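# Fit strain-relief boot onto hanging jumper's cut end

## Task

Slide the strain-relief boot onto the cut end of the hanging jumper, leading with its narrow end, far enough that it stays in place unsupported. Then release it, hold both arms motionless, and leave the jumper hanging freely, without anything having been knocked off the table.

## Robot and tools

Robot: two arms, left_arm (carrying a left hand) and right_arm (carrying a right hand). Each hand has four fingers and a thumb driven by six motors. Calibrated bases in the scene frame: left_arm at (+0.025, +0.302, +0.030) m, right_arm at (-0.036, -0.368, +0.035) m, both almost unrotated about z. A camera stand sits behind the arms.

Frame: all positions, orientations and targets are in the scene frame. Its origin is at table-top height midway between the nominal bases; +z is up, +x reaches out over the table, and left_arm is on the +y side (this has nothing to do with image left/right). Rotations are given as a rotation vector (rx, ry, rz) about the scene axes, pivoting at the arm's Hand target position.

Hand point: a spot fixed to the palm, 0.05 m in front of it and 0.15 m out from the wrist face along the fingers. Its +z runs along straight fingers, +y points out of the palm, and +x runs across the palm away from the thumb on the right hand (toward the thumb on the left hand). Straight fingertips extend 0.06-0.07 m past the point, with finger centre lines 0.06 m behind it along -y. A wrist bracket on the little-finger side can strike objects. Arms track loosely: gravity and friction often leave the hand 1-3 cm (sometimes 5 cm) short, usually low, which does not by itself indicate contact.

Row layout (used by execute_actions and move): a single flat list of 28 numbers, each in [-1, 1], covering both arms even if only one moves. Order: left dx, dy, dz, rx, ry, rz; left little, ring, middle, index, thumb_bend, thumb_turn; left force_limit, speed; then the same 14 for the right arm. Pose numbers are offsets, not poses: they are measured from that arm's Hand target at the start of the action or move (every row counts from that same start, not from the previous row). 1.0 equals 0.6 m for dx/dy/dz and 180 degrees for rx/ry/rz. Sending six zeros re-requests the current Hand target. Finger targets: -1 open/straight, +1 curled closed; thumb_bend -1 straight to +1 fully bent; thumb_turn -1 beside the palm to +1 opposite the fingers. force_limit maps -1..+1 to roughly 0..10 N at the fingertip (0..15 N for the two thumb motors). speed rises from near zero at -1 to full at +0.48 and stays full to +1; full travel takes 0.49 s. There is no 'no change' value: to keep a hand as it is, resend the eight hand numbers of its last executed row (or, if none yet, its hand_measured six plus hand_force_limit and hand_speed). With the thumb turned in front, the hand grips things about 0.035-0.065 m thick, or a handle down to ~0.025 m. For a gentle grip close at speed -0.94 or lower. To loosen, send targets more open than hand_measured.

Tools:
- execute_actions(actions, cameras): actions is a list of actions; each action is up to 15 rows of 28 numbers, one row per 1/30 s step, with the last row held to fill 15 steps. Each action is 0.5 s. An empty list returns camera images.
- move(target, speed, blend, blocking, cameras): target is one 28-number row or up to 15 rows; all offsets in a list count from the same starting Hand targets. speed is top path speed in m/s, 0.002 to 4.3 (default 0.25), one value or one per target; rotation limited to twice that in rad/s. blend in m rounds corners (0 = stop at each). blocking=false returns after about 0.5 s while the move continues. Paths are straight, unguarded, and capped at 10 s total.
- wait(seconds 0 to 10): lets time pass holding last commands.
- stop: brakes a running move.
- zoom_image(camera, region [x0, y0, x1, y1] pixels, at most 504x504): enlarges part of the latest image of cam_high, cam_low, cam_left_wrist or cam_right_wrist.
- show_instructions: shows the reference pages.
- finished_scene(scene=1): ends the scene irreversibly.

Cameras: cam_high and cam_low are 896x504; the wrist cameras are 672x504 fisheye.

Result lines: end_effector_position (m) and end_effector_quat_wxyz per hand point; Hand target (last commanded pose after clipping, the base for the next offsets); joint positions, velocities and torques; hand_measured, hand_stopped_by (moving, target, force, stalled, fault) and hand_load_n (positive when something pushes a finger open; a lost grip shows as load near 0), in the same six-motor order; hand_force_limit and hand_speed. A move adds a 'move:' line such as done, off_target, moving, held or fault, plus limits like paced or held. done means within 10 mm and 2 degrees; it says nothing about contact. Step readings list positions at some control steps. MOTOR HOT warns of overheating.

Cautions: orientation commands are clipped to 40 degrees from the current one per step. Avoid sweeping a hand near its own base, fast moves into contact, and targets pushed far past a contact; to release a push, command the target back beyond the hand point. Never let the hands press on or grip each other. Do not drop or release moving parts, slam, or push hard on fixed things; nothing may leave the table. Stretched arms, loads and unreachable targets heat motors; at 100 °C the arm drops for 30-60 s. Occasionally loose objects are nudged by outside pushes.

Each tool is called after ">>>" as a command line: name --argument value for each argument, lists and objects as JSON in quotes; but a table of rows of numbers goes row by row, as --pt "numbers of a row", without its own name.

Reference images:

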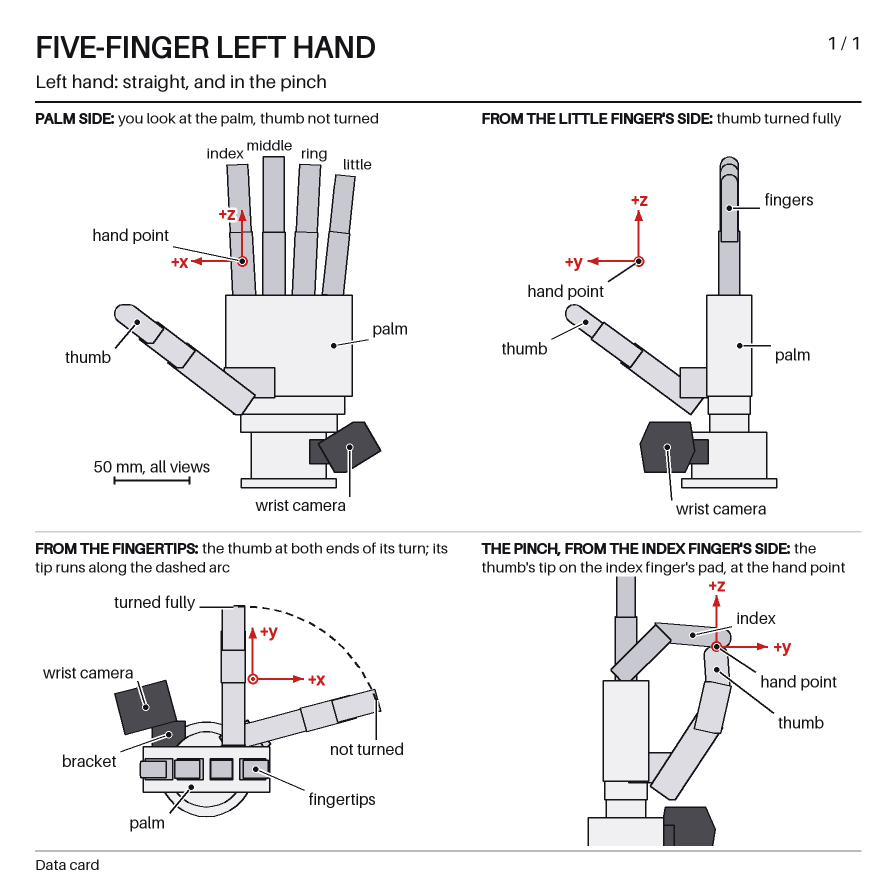

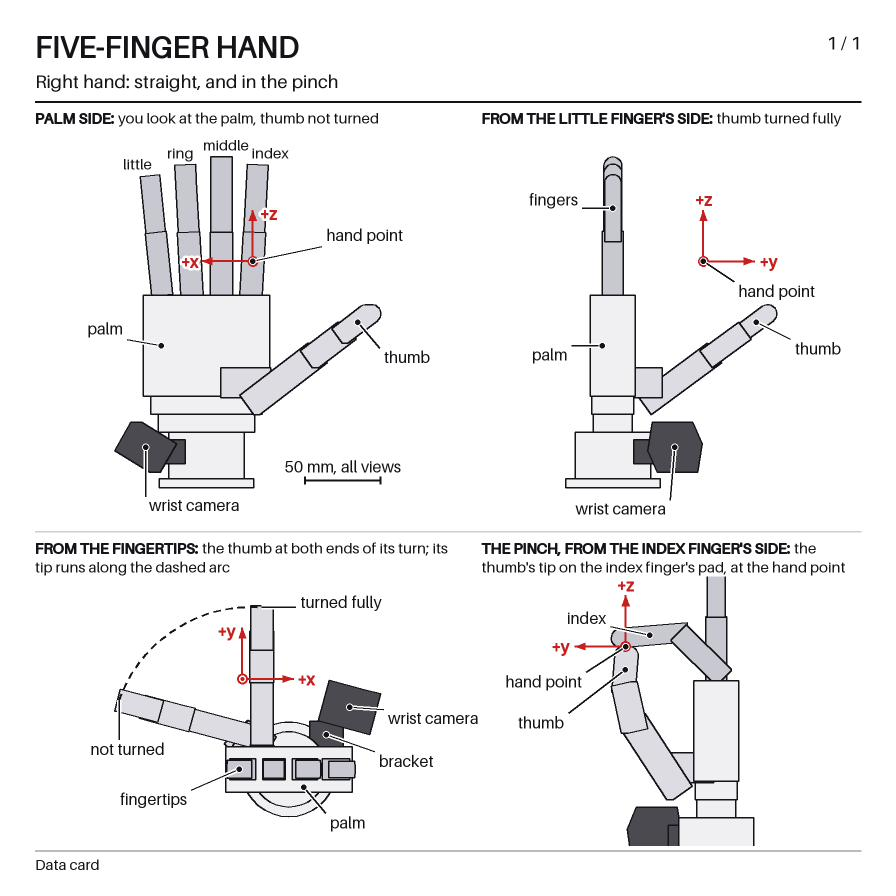

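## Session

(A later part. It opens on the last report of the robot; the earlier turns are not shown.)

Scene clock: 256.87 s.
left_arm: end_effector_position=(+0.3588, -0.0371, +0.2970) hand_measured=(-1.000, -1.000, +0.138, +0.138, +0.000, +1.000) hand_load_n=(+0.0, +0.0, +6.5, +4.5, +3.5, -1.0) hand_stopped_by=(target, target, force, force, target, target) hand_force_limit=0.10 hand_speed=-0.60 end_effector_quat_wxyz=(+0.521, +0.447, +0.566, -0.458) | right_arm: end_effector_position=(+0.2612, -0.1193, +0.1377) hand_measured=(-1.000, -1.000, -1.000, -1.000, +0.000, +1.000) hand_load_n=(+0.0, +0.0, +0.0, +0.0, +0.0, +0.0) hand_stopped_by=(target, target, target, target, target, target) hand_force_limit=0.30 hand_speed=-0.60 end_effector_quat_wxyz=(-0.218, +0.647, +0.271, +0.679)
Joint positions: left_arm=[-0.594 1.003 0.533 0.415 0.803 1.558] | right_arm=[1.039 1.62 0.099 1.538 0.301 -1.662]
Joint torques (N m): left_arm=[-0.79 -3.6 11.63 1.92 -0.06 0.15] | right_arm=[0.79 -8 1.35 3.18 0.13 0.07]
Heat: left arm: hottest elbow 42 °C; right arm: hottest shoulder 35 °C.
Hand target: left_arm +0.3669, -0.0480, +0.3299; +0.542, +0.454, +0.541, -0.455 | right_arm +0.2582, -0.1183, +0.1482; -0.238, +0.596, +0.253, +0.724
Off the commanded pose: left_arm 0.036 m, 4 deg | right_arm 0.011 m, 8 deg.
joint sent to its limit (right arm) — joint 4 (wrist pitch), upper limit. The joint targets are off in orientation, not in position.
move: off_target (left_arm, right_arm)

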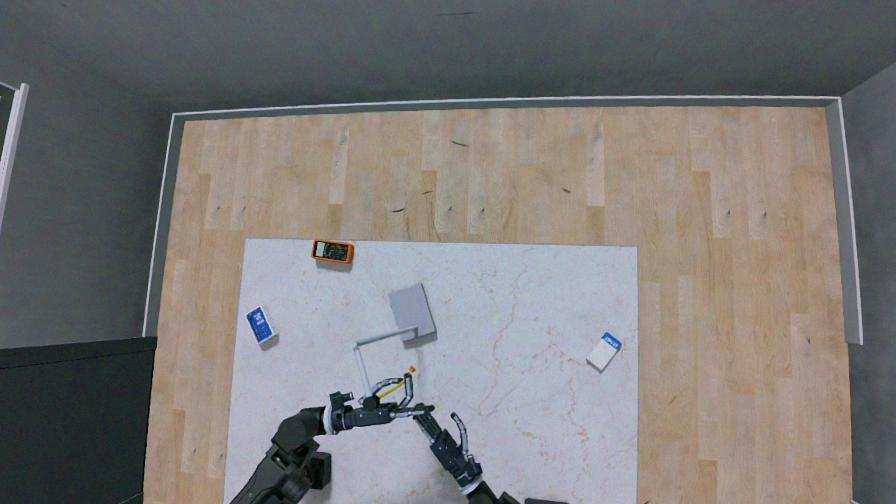

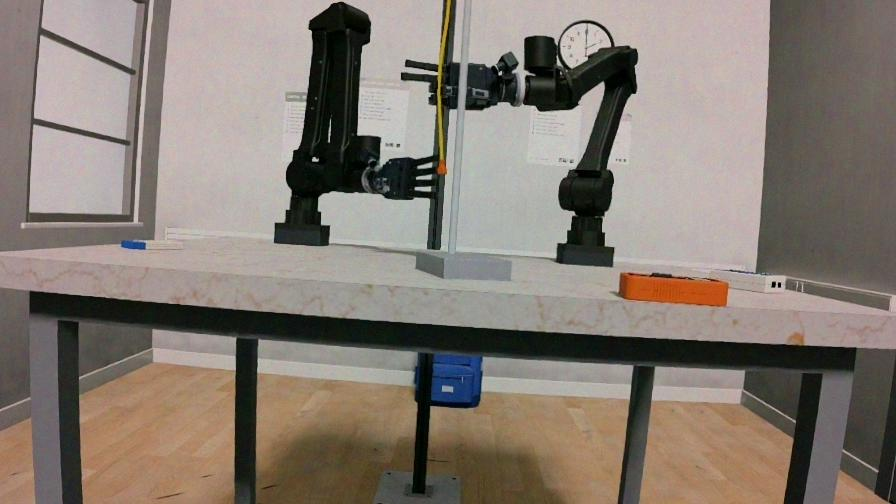

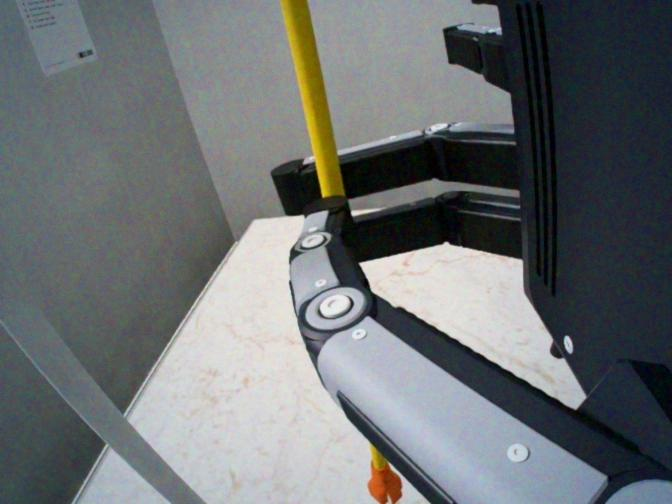

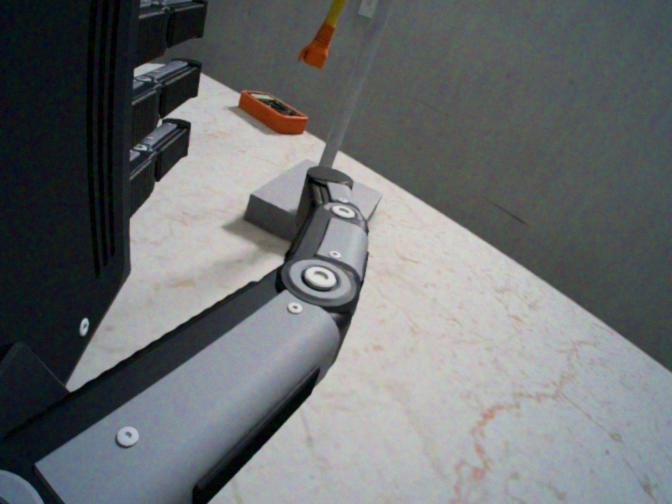

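>>> zoom_image --camera "cam_right_wrist" --region '[280, 0, 370, 80]'

>>> zoom_image --camera "cam_left_wrist" --region '[340, 424, 430, 504]'

Scaled by 5.600 from the camera's 672x504 image, which has a finer 960x720 frame.

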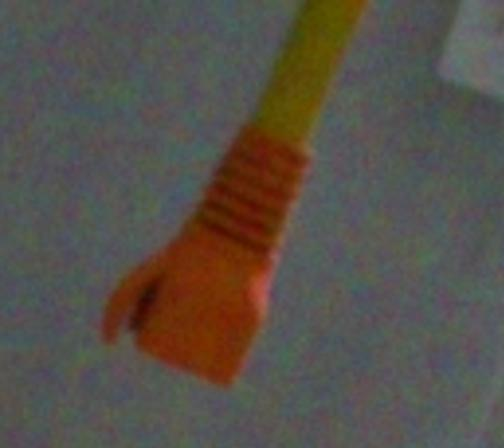

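Scaled by 5.600 from the camera's 672x504 image, which has a finer 960x720 frame.

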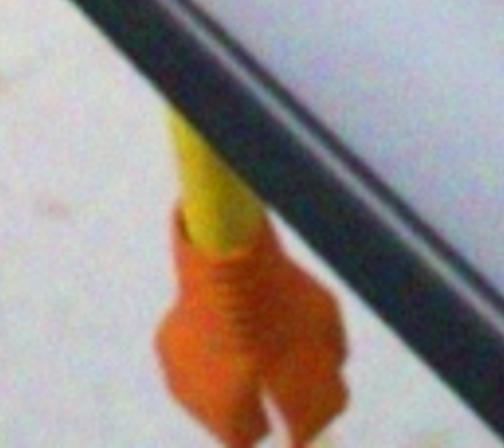

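>>> move --target '[0.0,0.0,0.0,0,0,0,-1,-1,0.0,0.0,0.0,1,0.1,-0.8,0,0,0,0.0,0.0,0,-1,-1,-1,-1,0.0,1,0.3,-0.6]' --speed 0.08 --cameras '["cam_high", "cam_low", "cam_left_wrist"]'

>>> zoom_image --camera "cam_low" --region '[400, 80, 500, 190]'

Scene clock: 258.93 s.
left_arm: end_effector_position=(+0.3588, -0.0371, +0.2970) hand_measured=(-1.000, -1.000, +0.000, +0.000, +0.000, +1.000) hand_load_n=(+0.0, +0.0, +0.0, +0.0, +0.0, +0.5) hand_stopped_by=(target, target, target, target, target, target) hand_force_limit=0.10 hand_speed=-0.80 end_effector_quat_wxyz=(+0.521, +0.447, +0.566, -0.458) | right_arm: end_effector_position=(+0.2610, -0.1194, +0.1375) hand_measured=(-1.000, -1.000, -1.000, -1.000, +0.000, +1.000) hand_load_n=(+0.0, +0.0, -0.5, +0.0, +0.0, +0.5) hand_stopped_by=(target, target, target, target, target, target) hand_force_limit=0.30 hand_speed=-0.60 end_effector_quat_wxyz=(-0.218, +0.647, +0.270, +0.679)
Joint positions: left_arm=[-0.594 1.003 0.533 0.415 0.803 1.558] | right_arm=[1.04 1.62 0.099 1.538 0.302 -1.661]
Joint torques (N m): left_arm=[-1.08 -3.55 11.58 1.89 -0.06 0.15] | right_arm=[0.67 -8.23 1.35 3.19 0.16 0.12]
Heat: left arm: hottest elbow 42 °C; right arm: hottest shoulder 35 °C.
Hand target: left_arm +0.3669, -0.0480, +0.3299; +0.542, +0.454, +0.541, -0.455 | right_arm +0.2582, -0.1184, +0.1481; -0.238, +0.596, +0.253, +0.724
Off the commanded pose: left_arm 0.036 m, 4 deg | right_arm 0.011 m, 8 deg.
joint sent to its limit (right arm) — joint 4 (wrist pitch), upper limit. The joint targets are off in orientation, not in position.
move: off_target (left_arm, right_arm)
Images, in order (width x height): cam_high 896x504, cam_low 896x504, cam_left_wrist 672x504.

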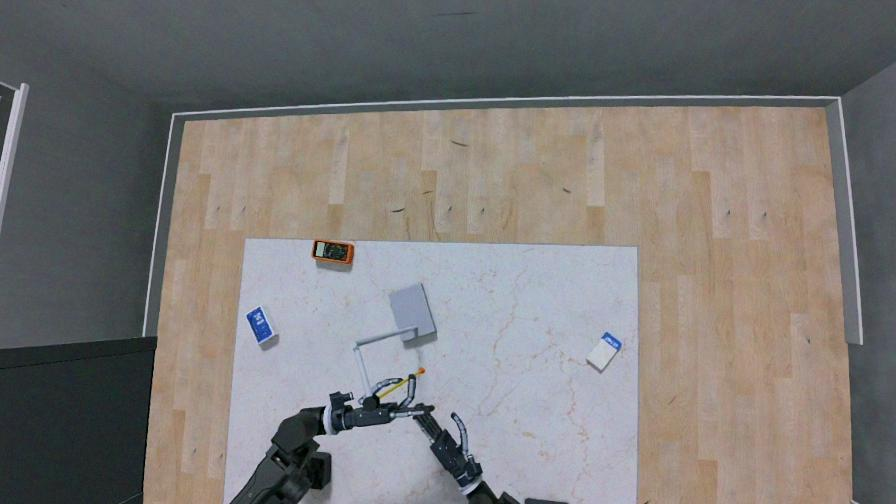

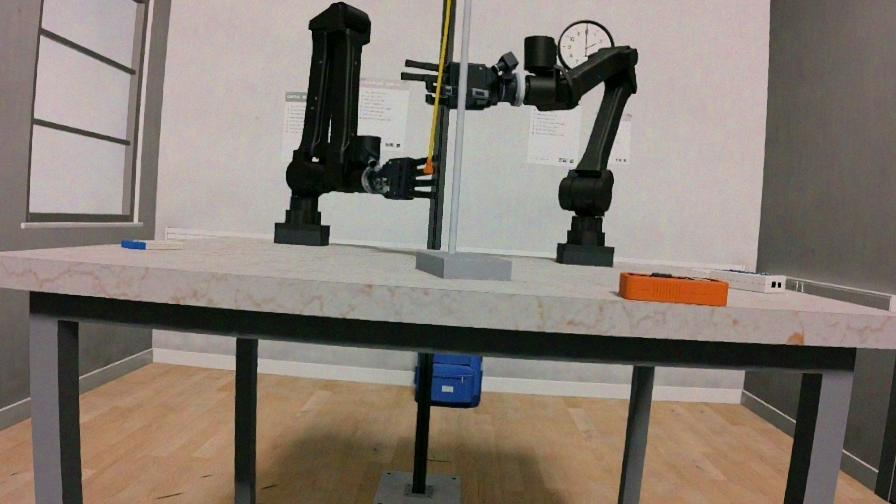

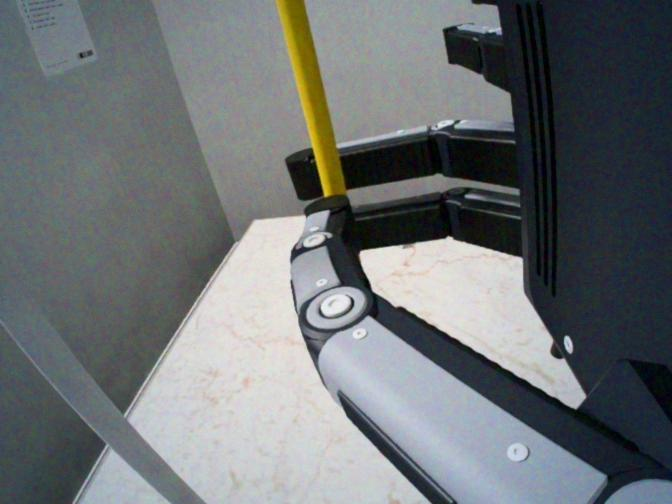

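Scaled by 4.582.

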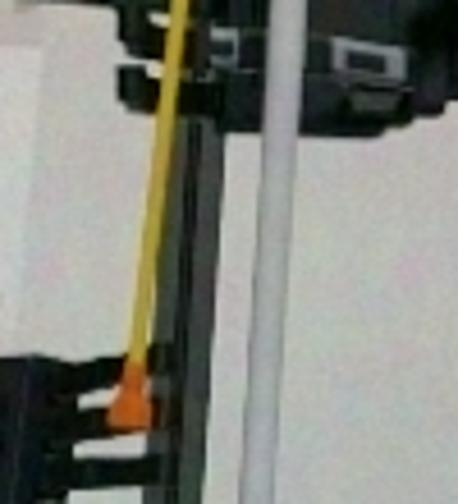

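>>> move --pt "0.0 0.0 0.0 0 0 0 -1 -1 -1 -1 0.0 1 0.1 -0.5 0 0 0 0.0 0.0 0 -1 -1 -1 -1 0.0 1 0.3 -0.6" --pt "-0.03 0.2 0.0 0 0 0 -1 -1 -1 -1 0.0 1 0.1 -0.5 0 0 0 0.0 0.0 0 -1 -1 -1 -1 0.0 1 0.3 -0.6" --speed 0.07 --cameras '["cam_high", "cam_low", "cam_left_wrist", "cam_right_wrist"]'

>>> zoom_image --camera "cam_low" --region '[400, 80, 500, 190]'

>>> zoom_image --camera "cam_high" --region '[340, 350, 440, 430]'

Scene clock: 266.60 s.
left_arm: end_effector_position=(+0.3477, +0.0685, +0.3244) hand_measured=(-1.000, -1.000, -1.000, -1.000, +0.000, +1.000) hand_load_n=(+0.0, -0.5, +0.0, +0.0, +0.0, +0.0) hand_stopped_by=(target, target, target, target, target, target) hand_force_limit=0.10 hand_speed=-0.50 end_effector_quat_wxyz=(+0.537, +0.453, +0.543, -0.460) | right_arm: end_effector_position=(+0.2610, -0.1194, +0.1375) hand_measured=(-1.000, -1.000, -1.000, -1.000, +0.000, +1.000) hand_load_n=(+0.0, +0.0, +0.0, +0.0, +0.0, +0.0) hand_stopped_by=(target, target, target, target, target, target) hand_force_limit=0.30 hand_speed=-0.60 end_effector_quat_wxyz=(-0.218, +0.647, +0.270, +0.679)
Joint positions: left_arm=[-0.23 0.778 0.464 0.312 1.183 1.558] | right_arm=[1.04 1.62 0.099 1.538 0.302 -1.661]
Joint torques (N m): left_arm=[0.67 -2.43 8.62 0.87 0.13 0.13] | right_arm=[0.62 -7.77 1.58 3.02 0.16 0.13]
Heat: left arm: hottest elbow 42 °C; right arm: hottest shoulder 35 °C.
Hand target: left_arm +0.3488, +0.0720, +0.3298; +0.542, +0.454, +0.541, -0.455 | right_arm +0.2582, -0.1184, +0.1481; -0.238, +0.596, +0.253, +0.724
Off the commanded pose: left_arm 0.007 m, 1 deg | right_arm 0.011 m, 8 deg.
joint sent to its limit (right arm) — joint 4 (wrist pitch), upper limit. The joint targets are off in orientation, not in position.
move: off_target (right_arm)

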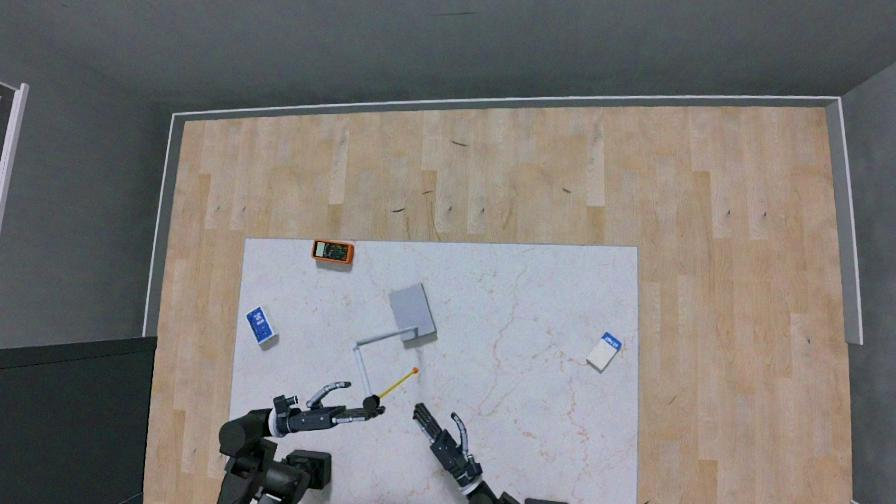

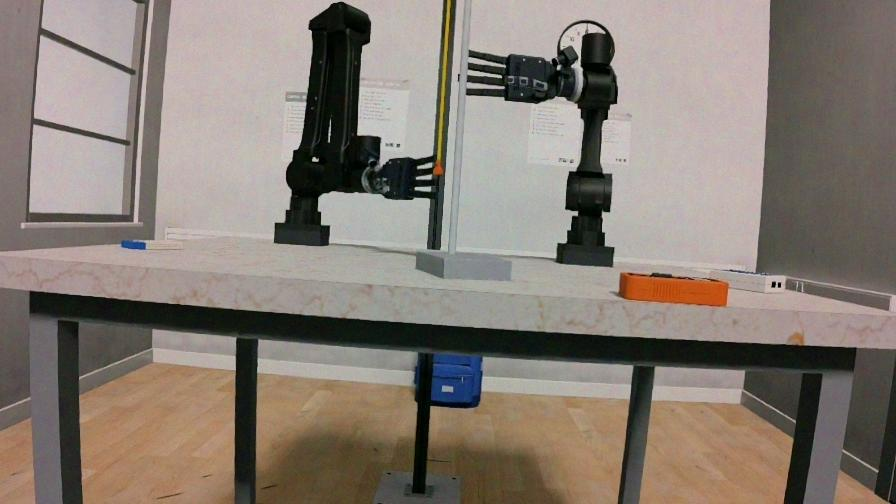

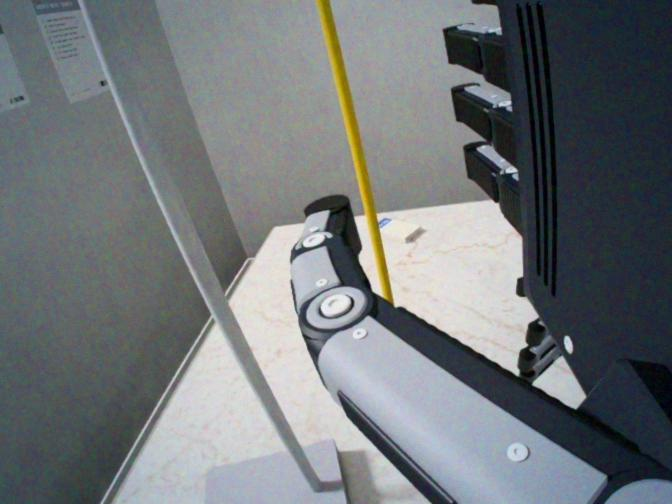

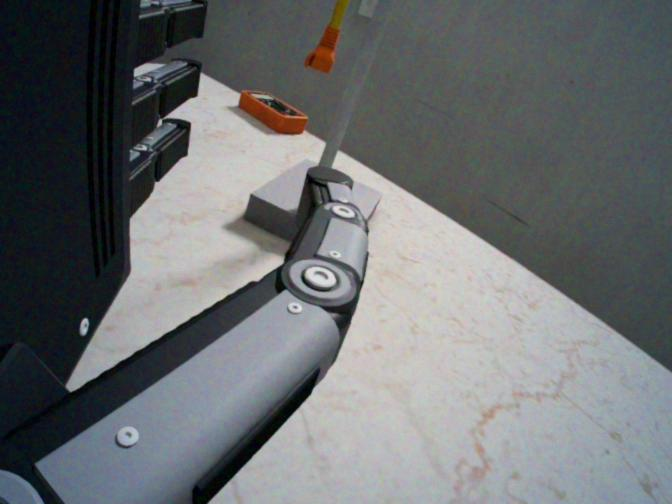

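Scaled by 4.582.

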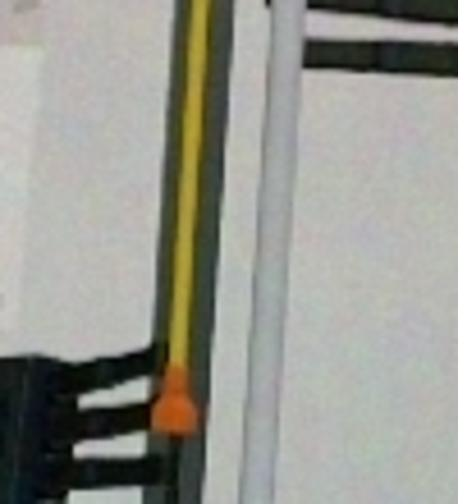

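Scaled by 5.040.

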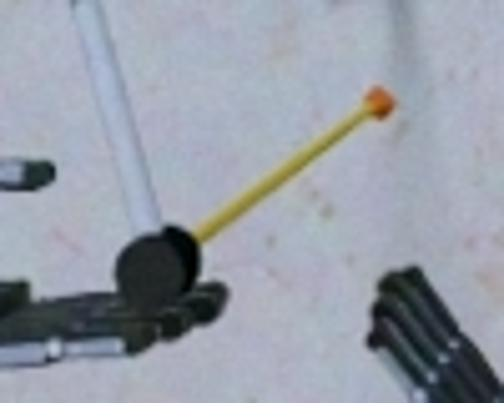

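>>> wait --seconds 2 --cameras '["cam_low", "cam_high", "cam_right_wrist"]'

>>> zoom_image --camera "cam_low" --region '[400, 80, 500, 190]'

>>> zoom_image --camera "cam_right_wrist" --region '[280, 0, 370, 80]'

Scene clock: 269.43 s.
left_arm: end_effector_position=(+0.3478, +0.0686, +0.3244) hand_measured=(-1.000, -1.000, -1.000, -1.000, +0.000, +1.000) hand_load_n=(+0.0, +0.0, +0.0, +0.0, +0.0, +0.0) hand_stopped_by=(target, target, target, target, target, target) hand_force_limit=0.10 hand_speed=-0.50 end_effector_quat_wxyz=(+0.537, +0.453, +0.543, -0.460) | right_arm: end_effector_position=(+0.2610, -0.1194, +0.1375) hand_measured=(-1.000, -1.000, -1.000, -1.000, +0.000, +1.000) hand_load_n=(+0.0, +0.0, +0.0, +0.0, +0.0, +0.5) hand_stopped_by=(target, target, target, target, target, target) hand_force_limit=0.30 hand_speed=-0.60 end_effector_quat_wxyz=(-0.218, +0.647, +0.270, +0.679)
Joint positions: left_arm=[-0.229 0.778 0.464 0.312 1.183 1.558] | right_arm=[1.04 1.62 0.099 1.538 0.302 -1.661]
Joint torques (N m): left_arm=[0.91 -2.49 8.64 0.91 0.13 0.14] | right_arm=[0.21 -7.71 1.46 3.17 0.15 0.12]
Heat: left arm: hottest elbow 42 °C; right arm: hottest shoulder 35 °C.
Hand target: left_arm +0.3489, +0.0721, +0.3299; +0.542, +0.454, +0.541, -0.455 | right_arm +0.2582, -0.1184, +0.1481; -0.238, +0.596, +0.253, +0.724
Off the commanded pose: left_arm 0.007 m, 1 deg | right_arm 0.011 m, 8 deg.
wait: 2.00 s; at rest from the start
Images, in order (width x height): cam_high 896x504, cam_low 896x504, cam_right_wrist 672x504.

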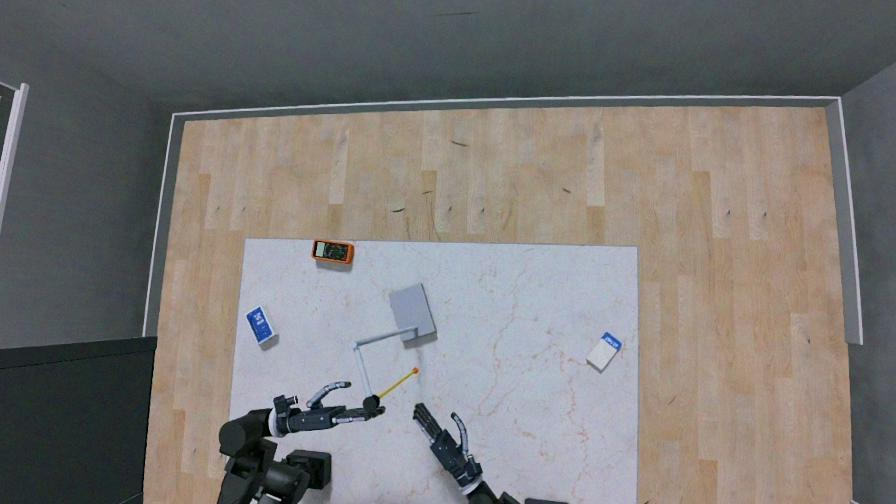

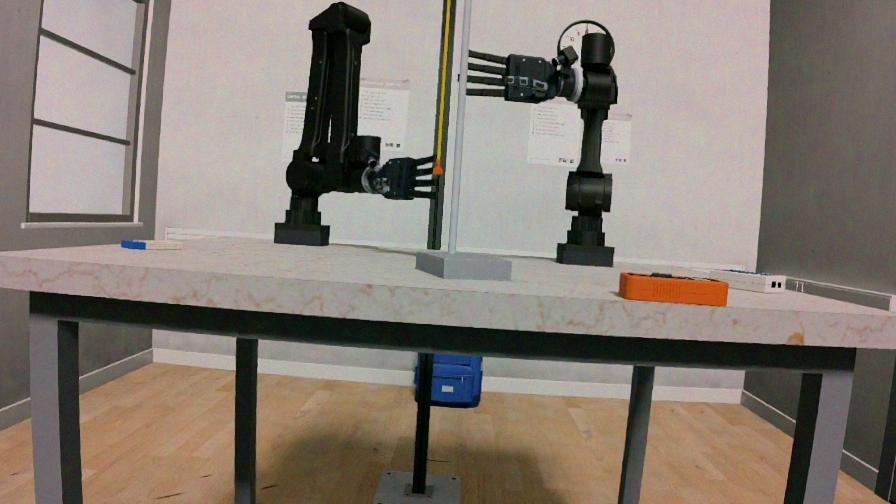

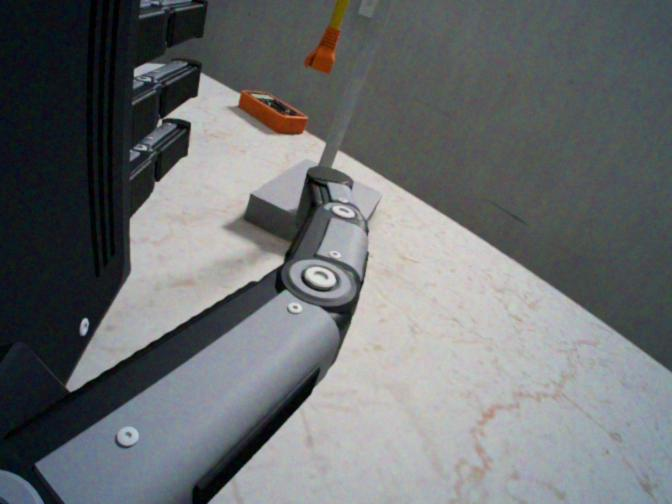

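Scaled by 4.582.

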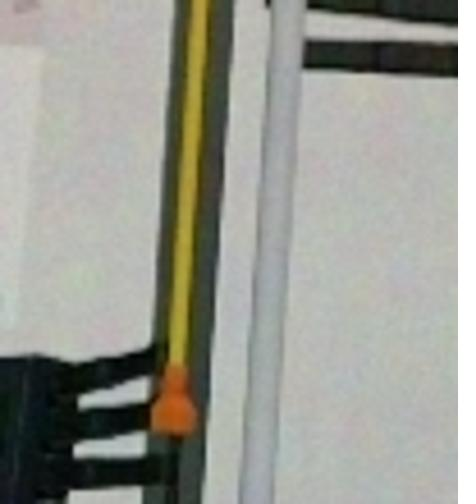

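Scaled by 5.600 from the camera's 672x504 image, which has a finer 960x720 frame.

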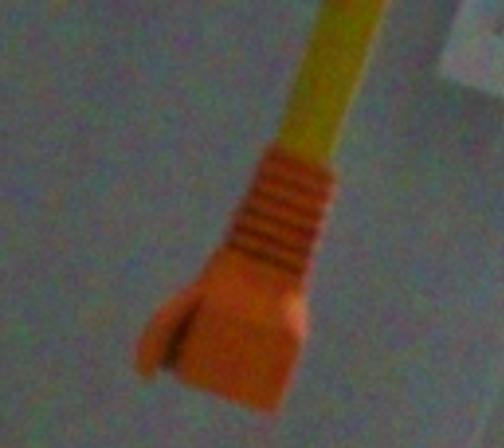

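>>> finished_scene

The scene is finished: the task was done.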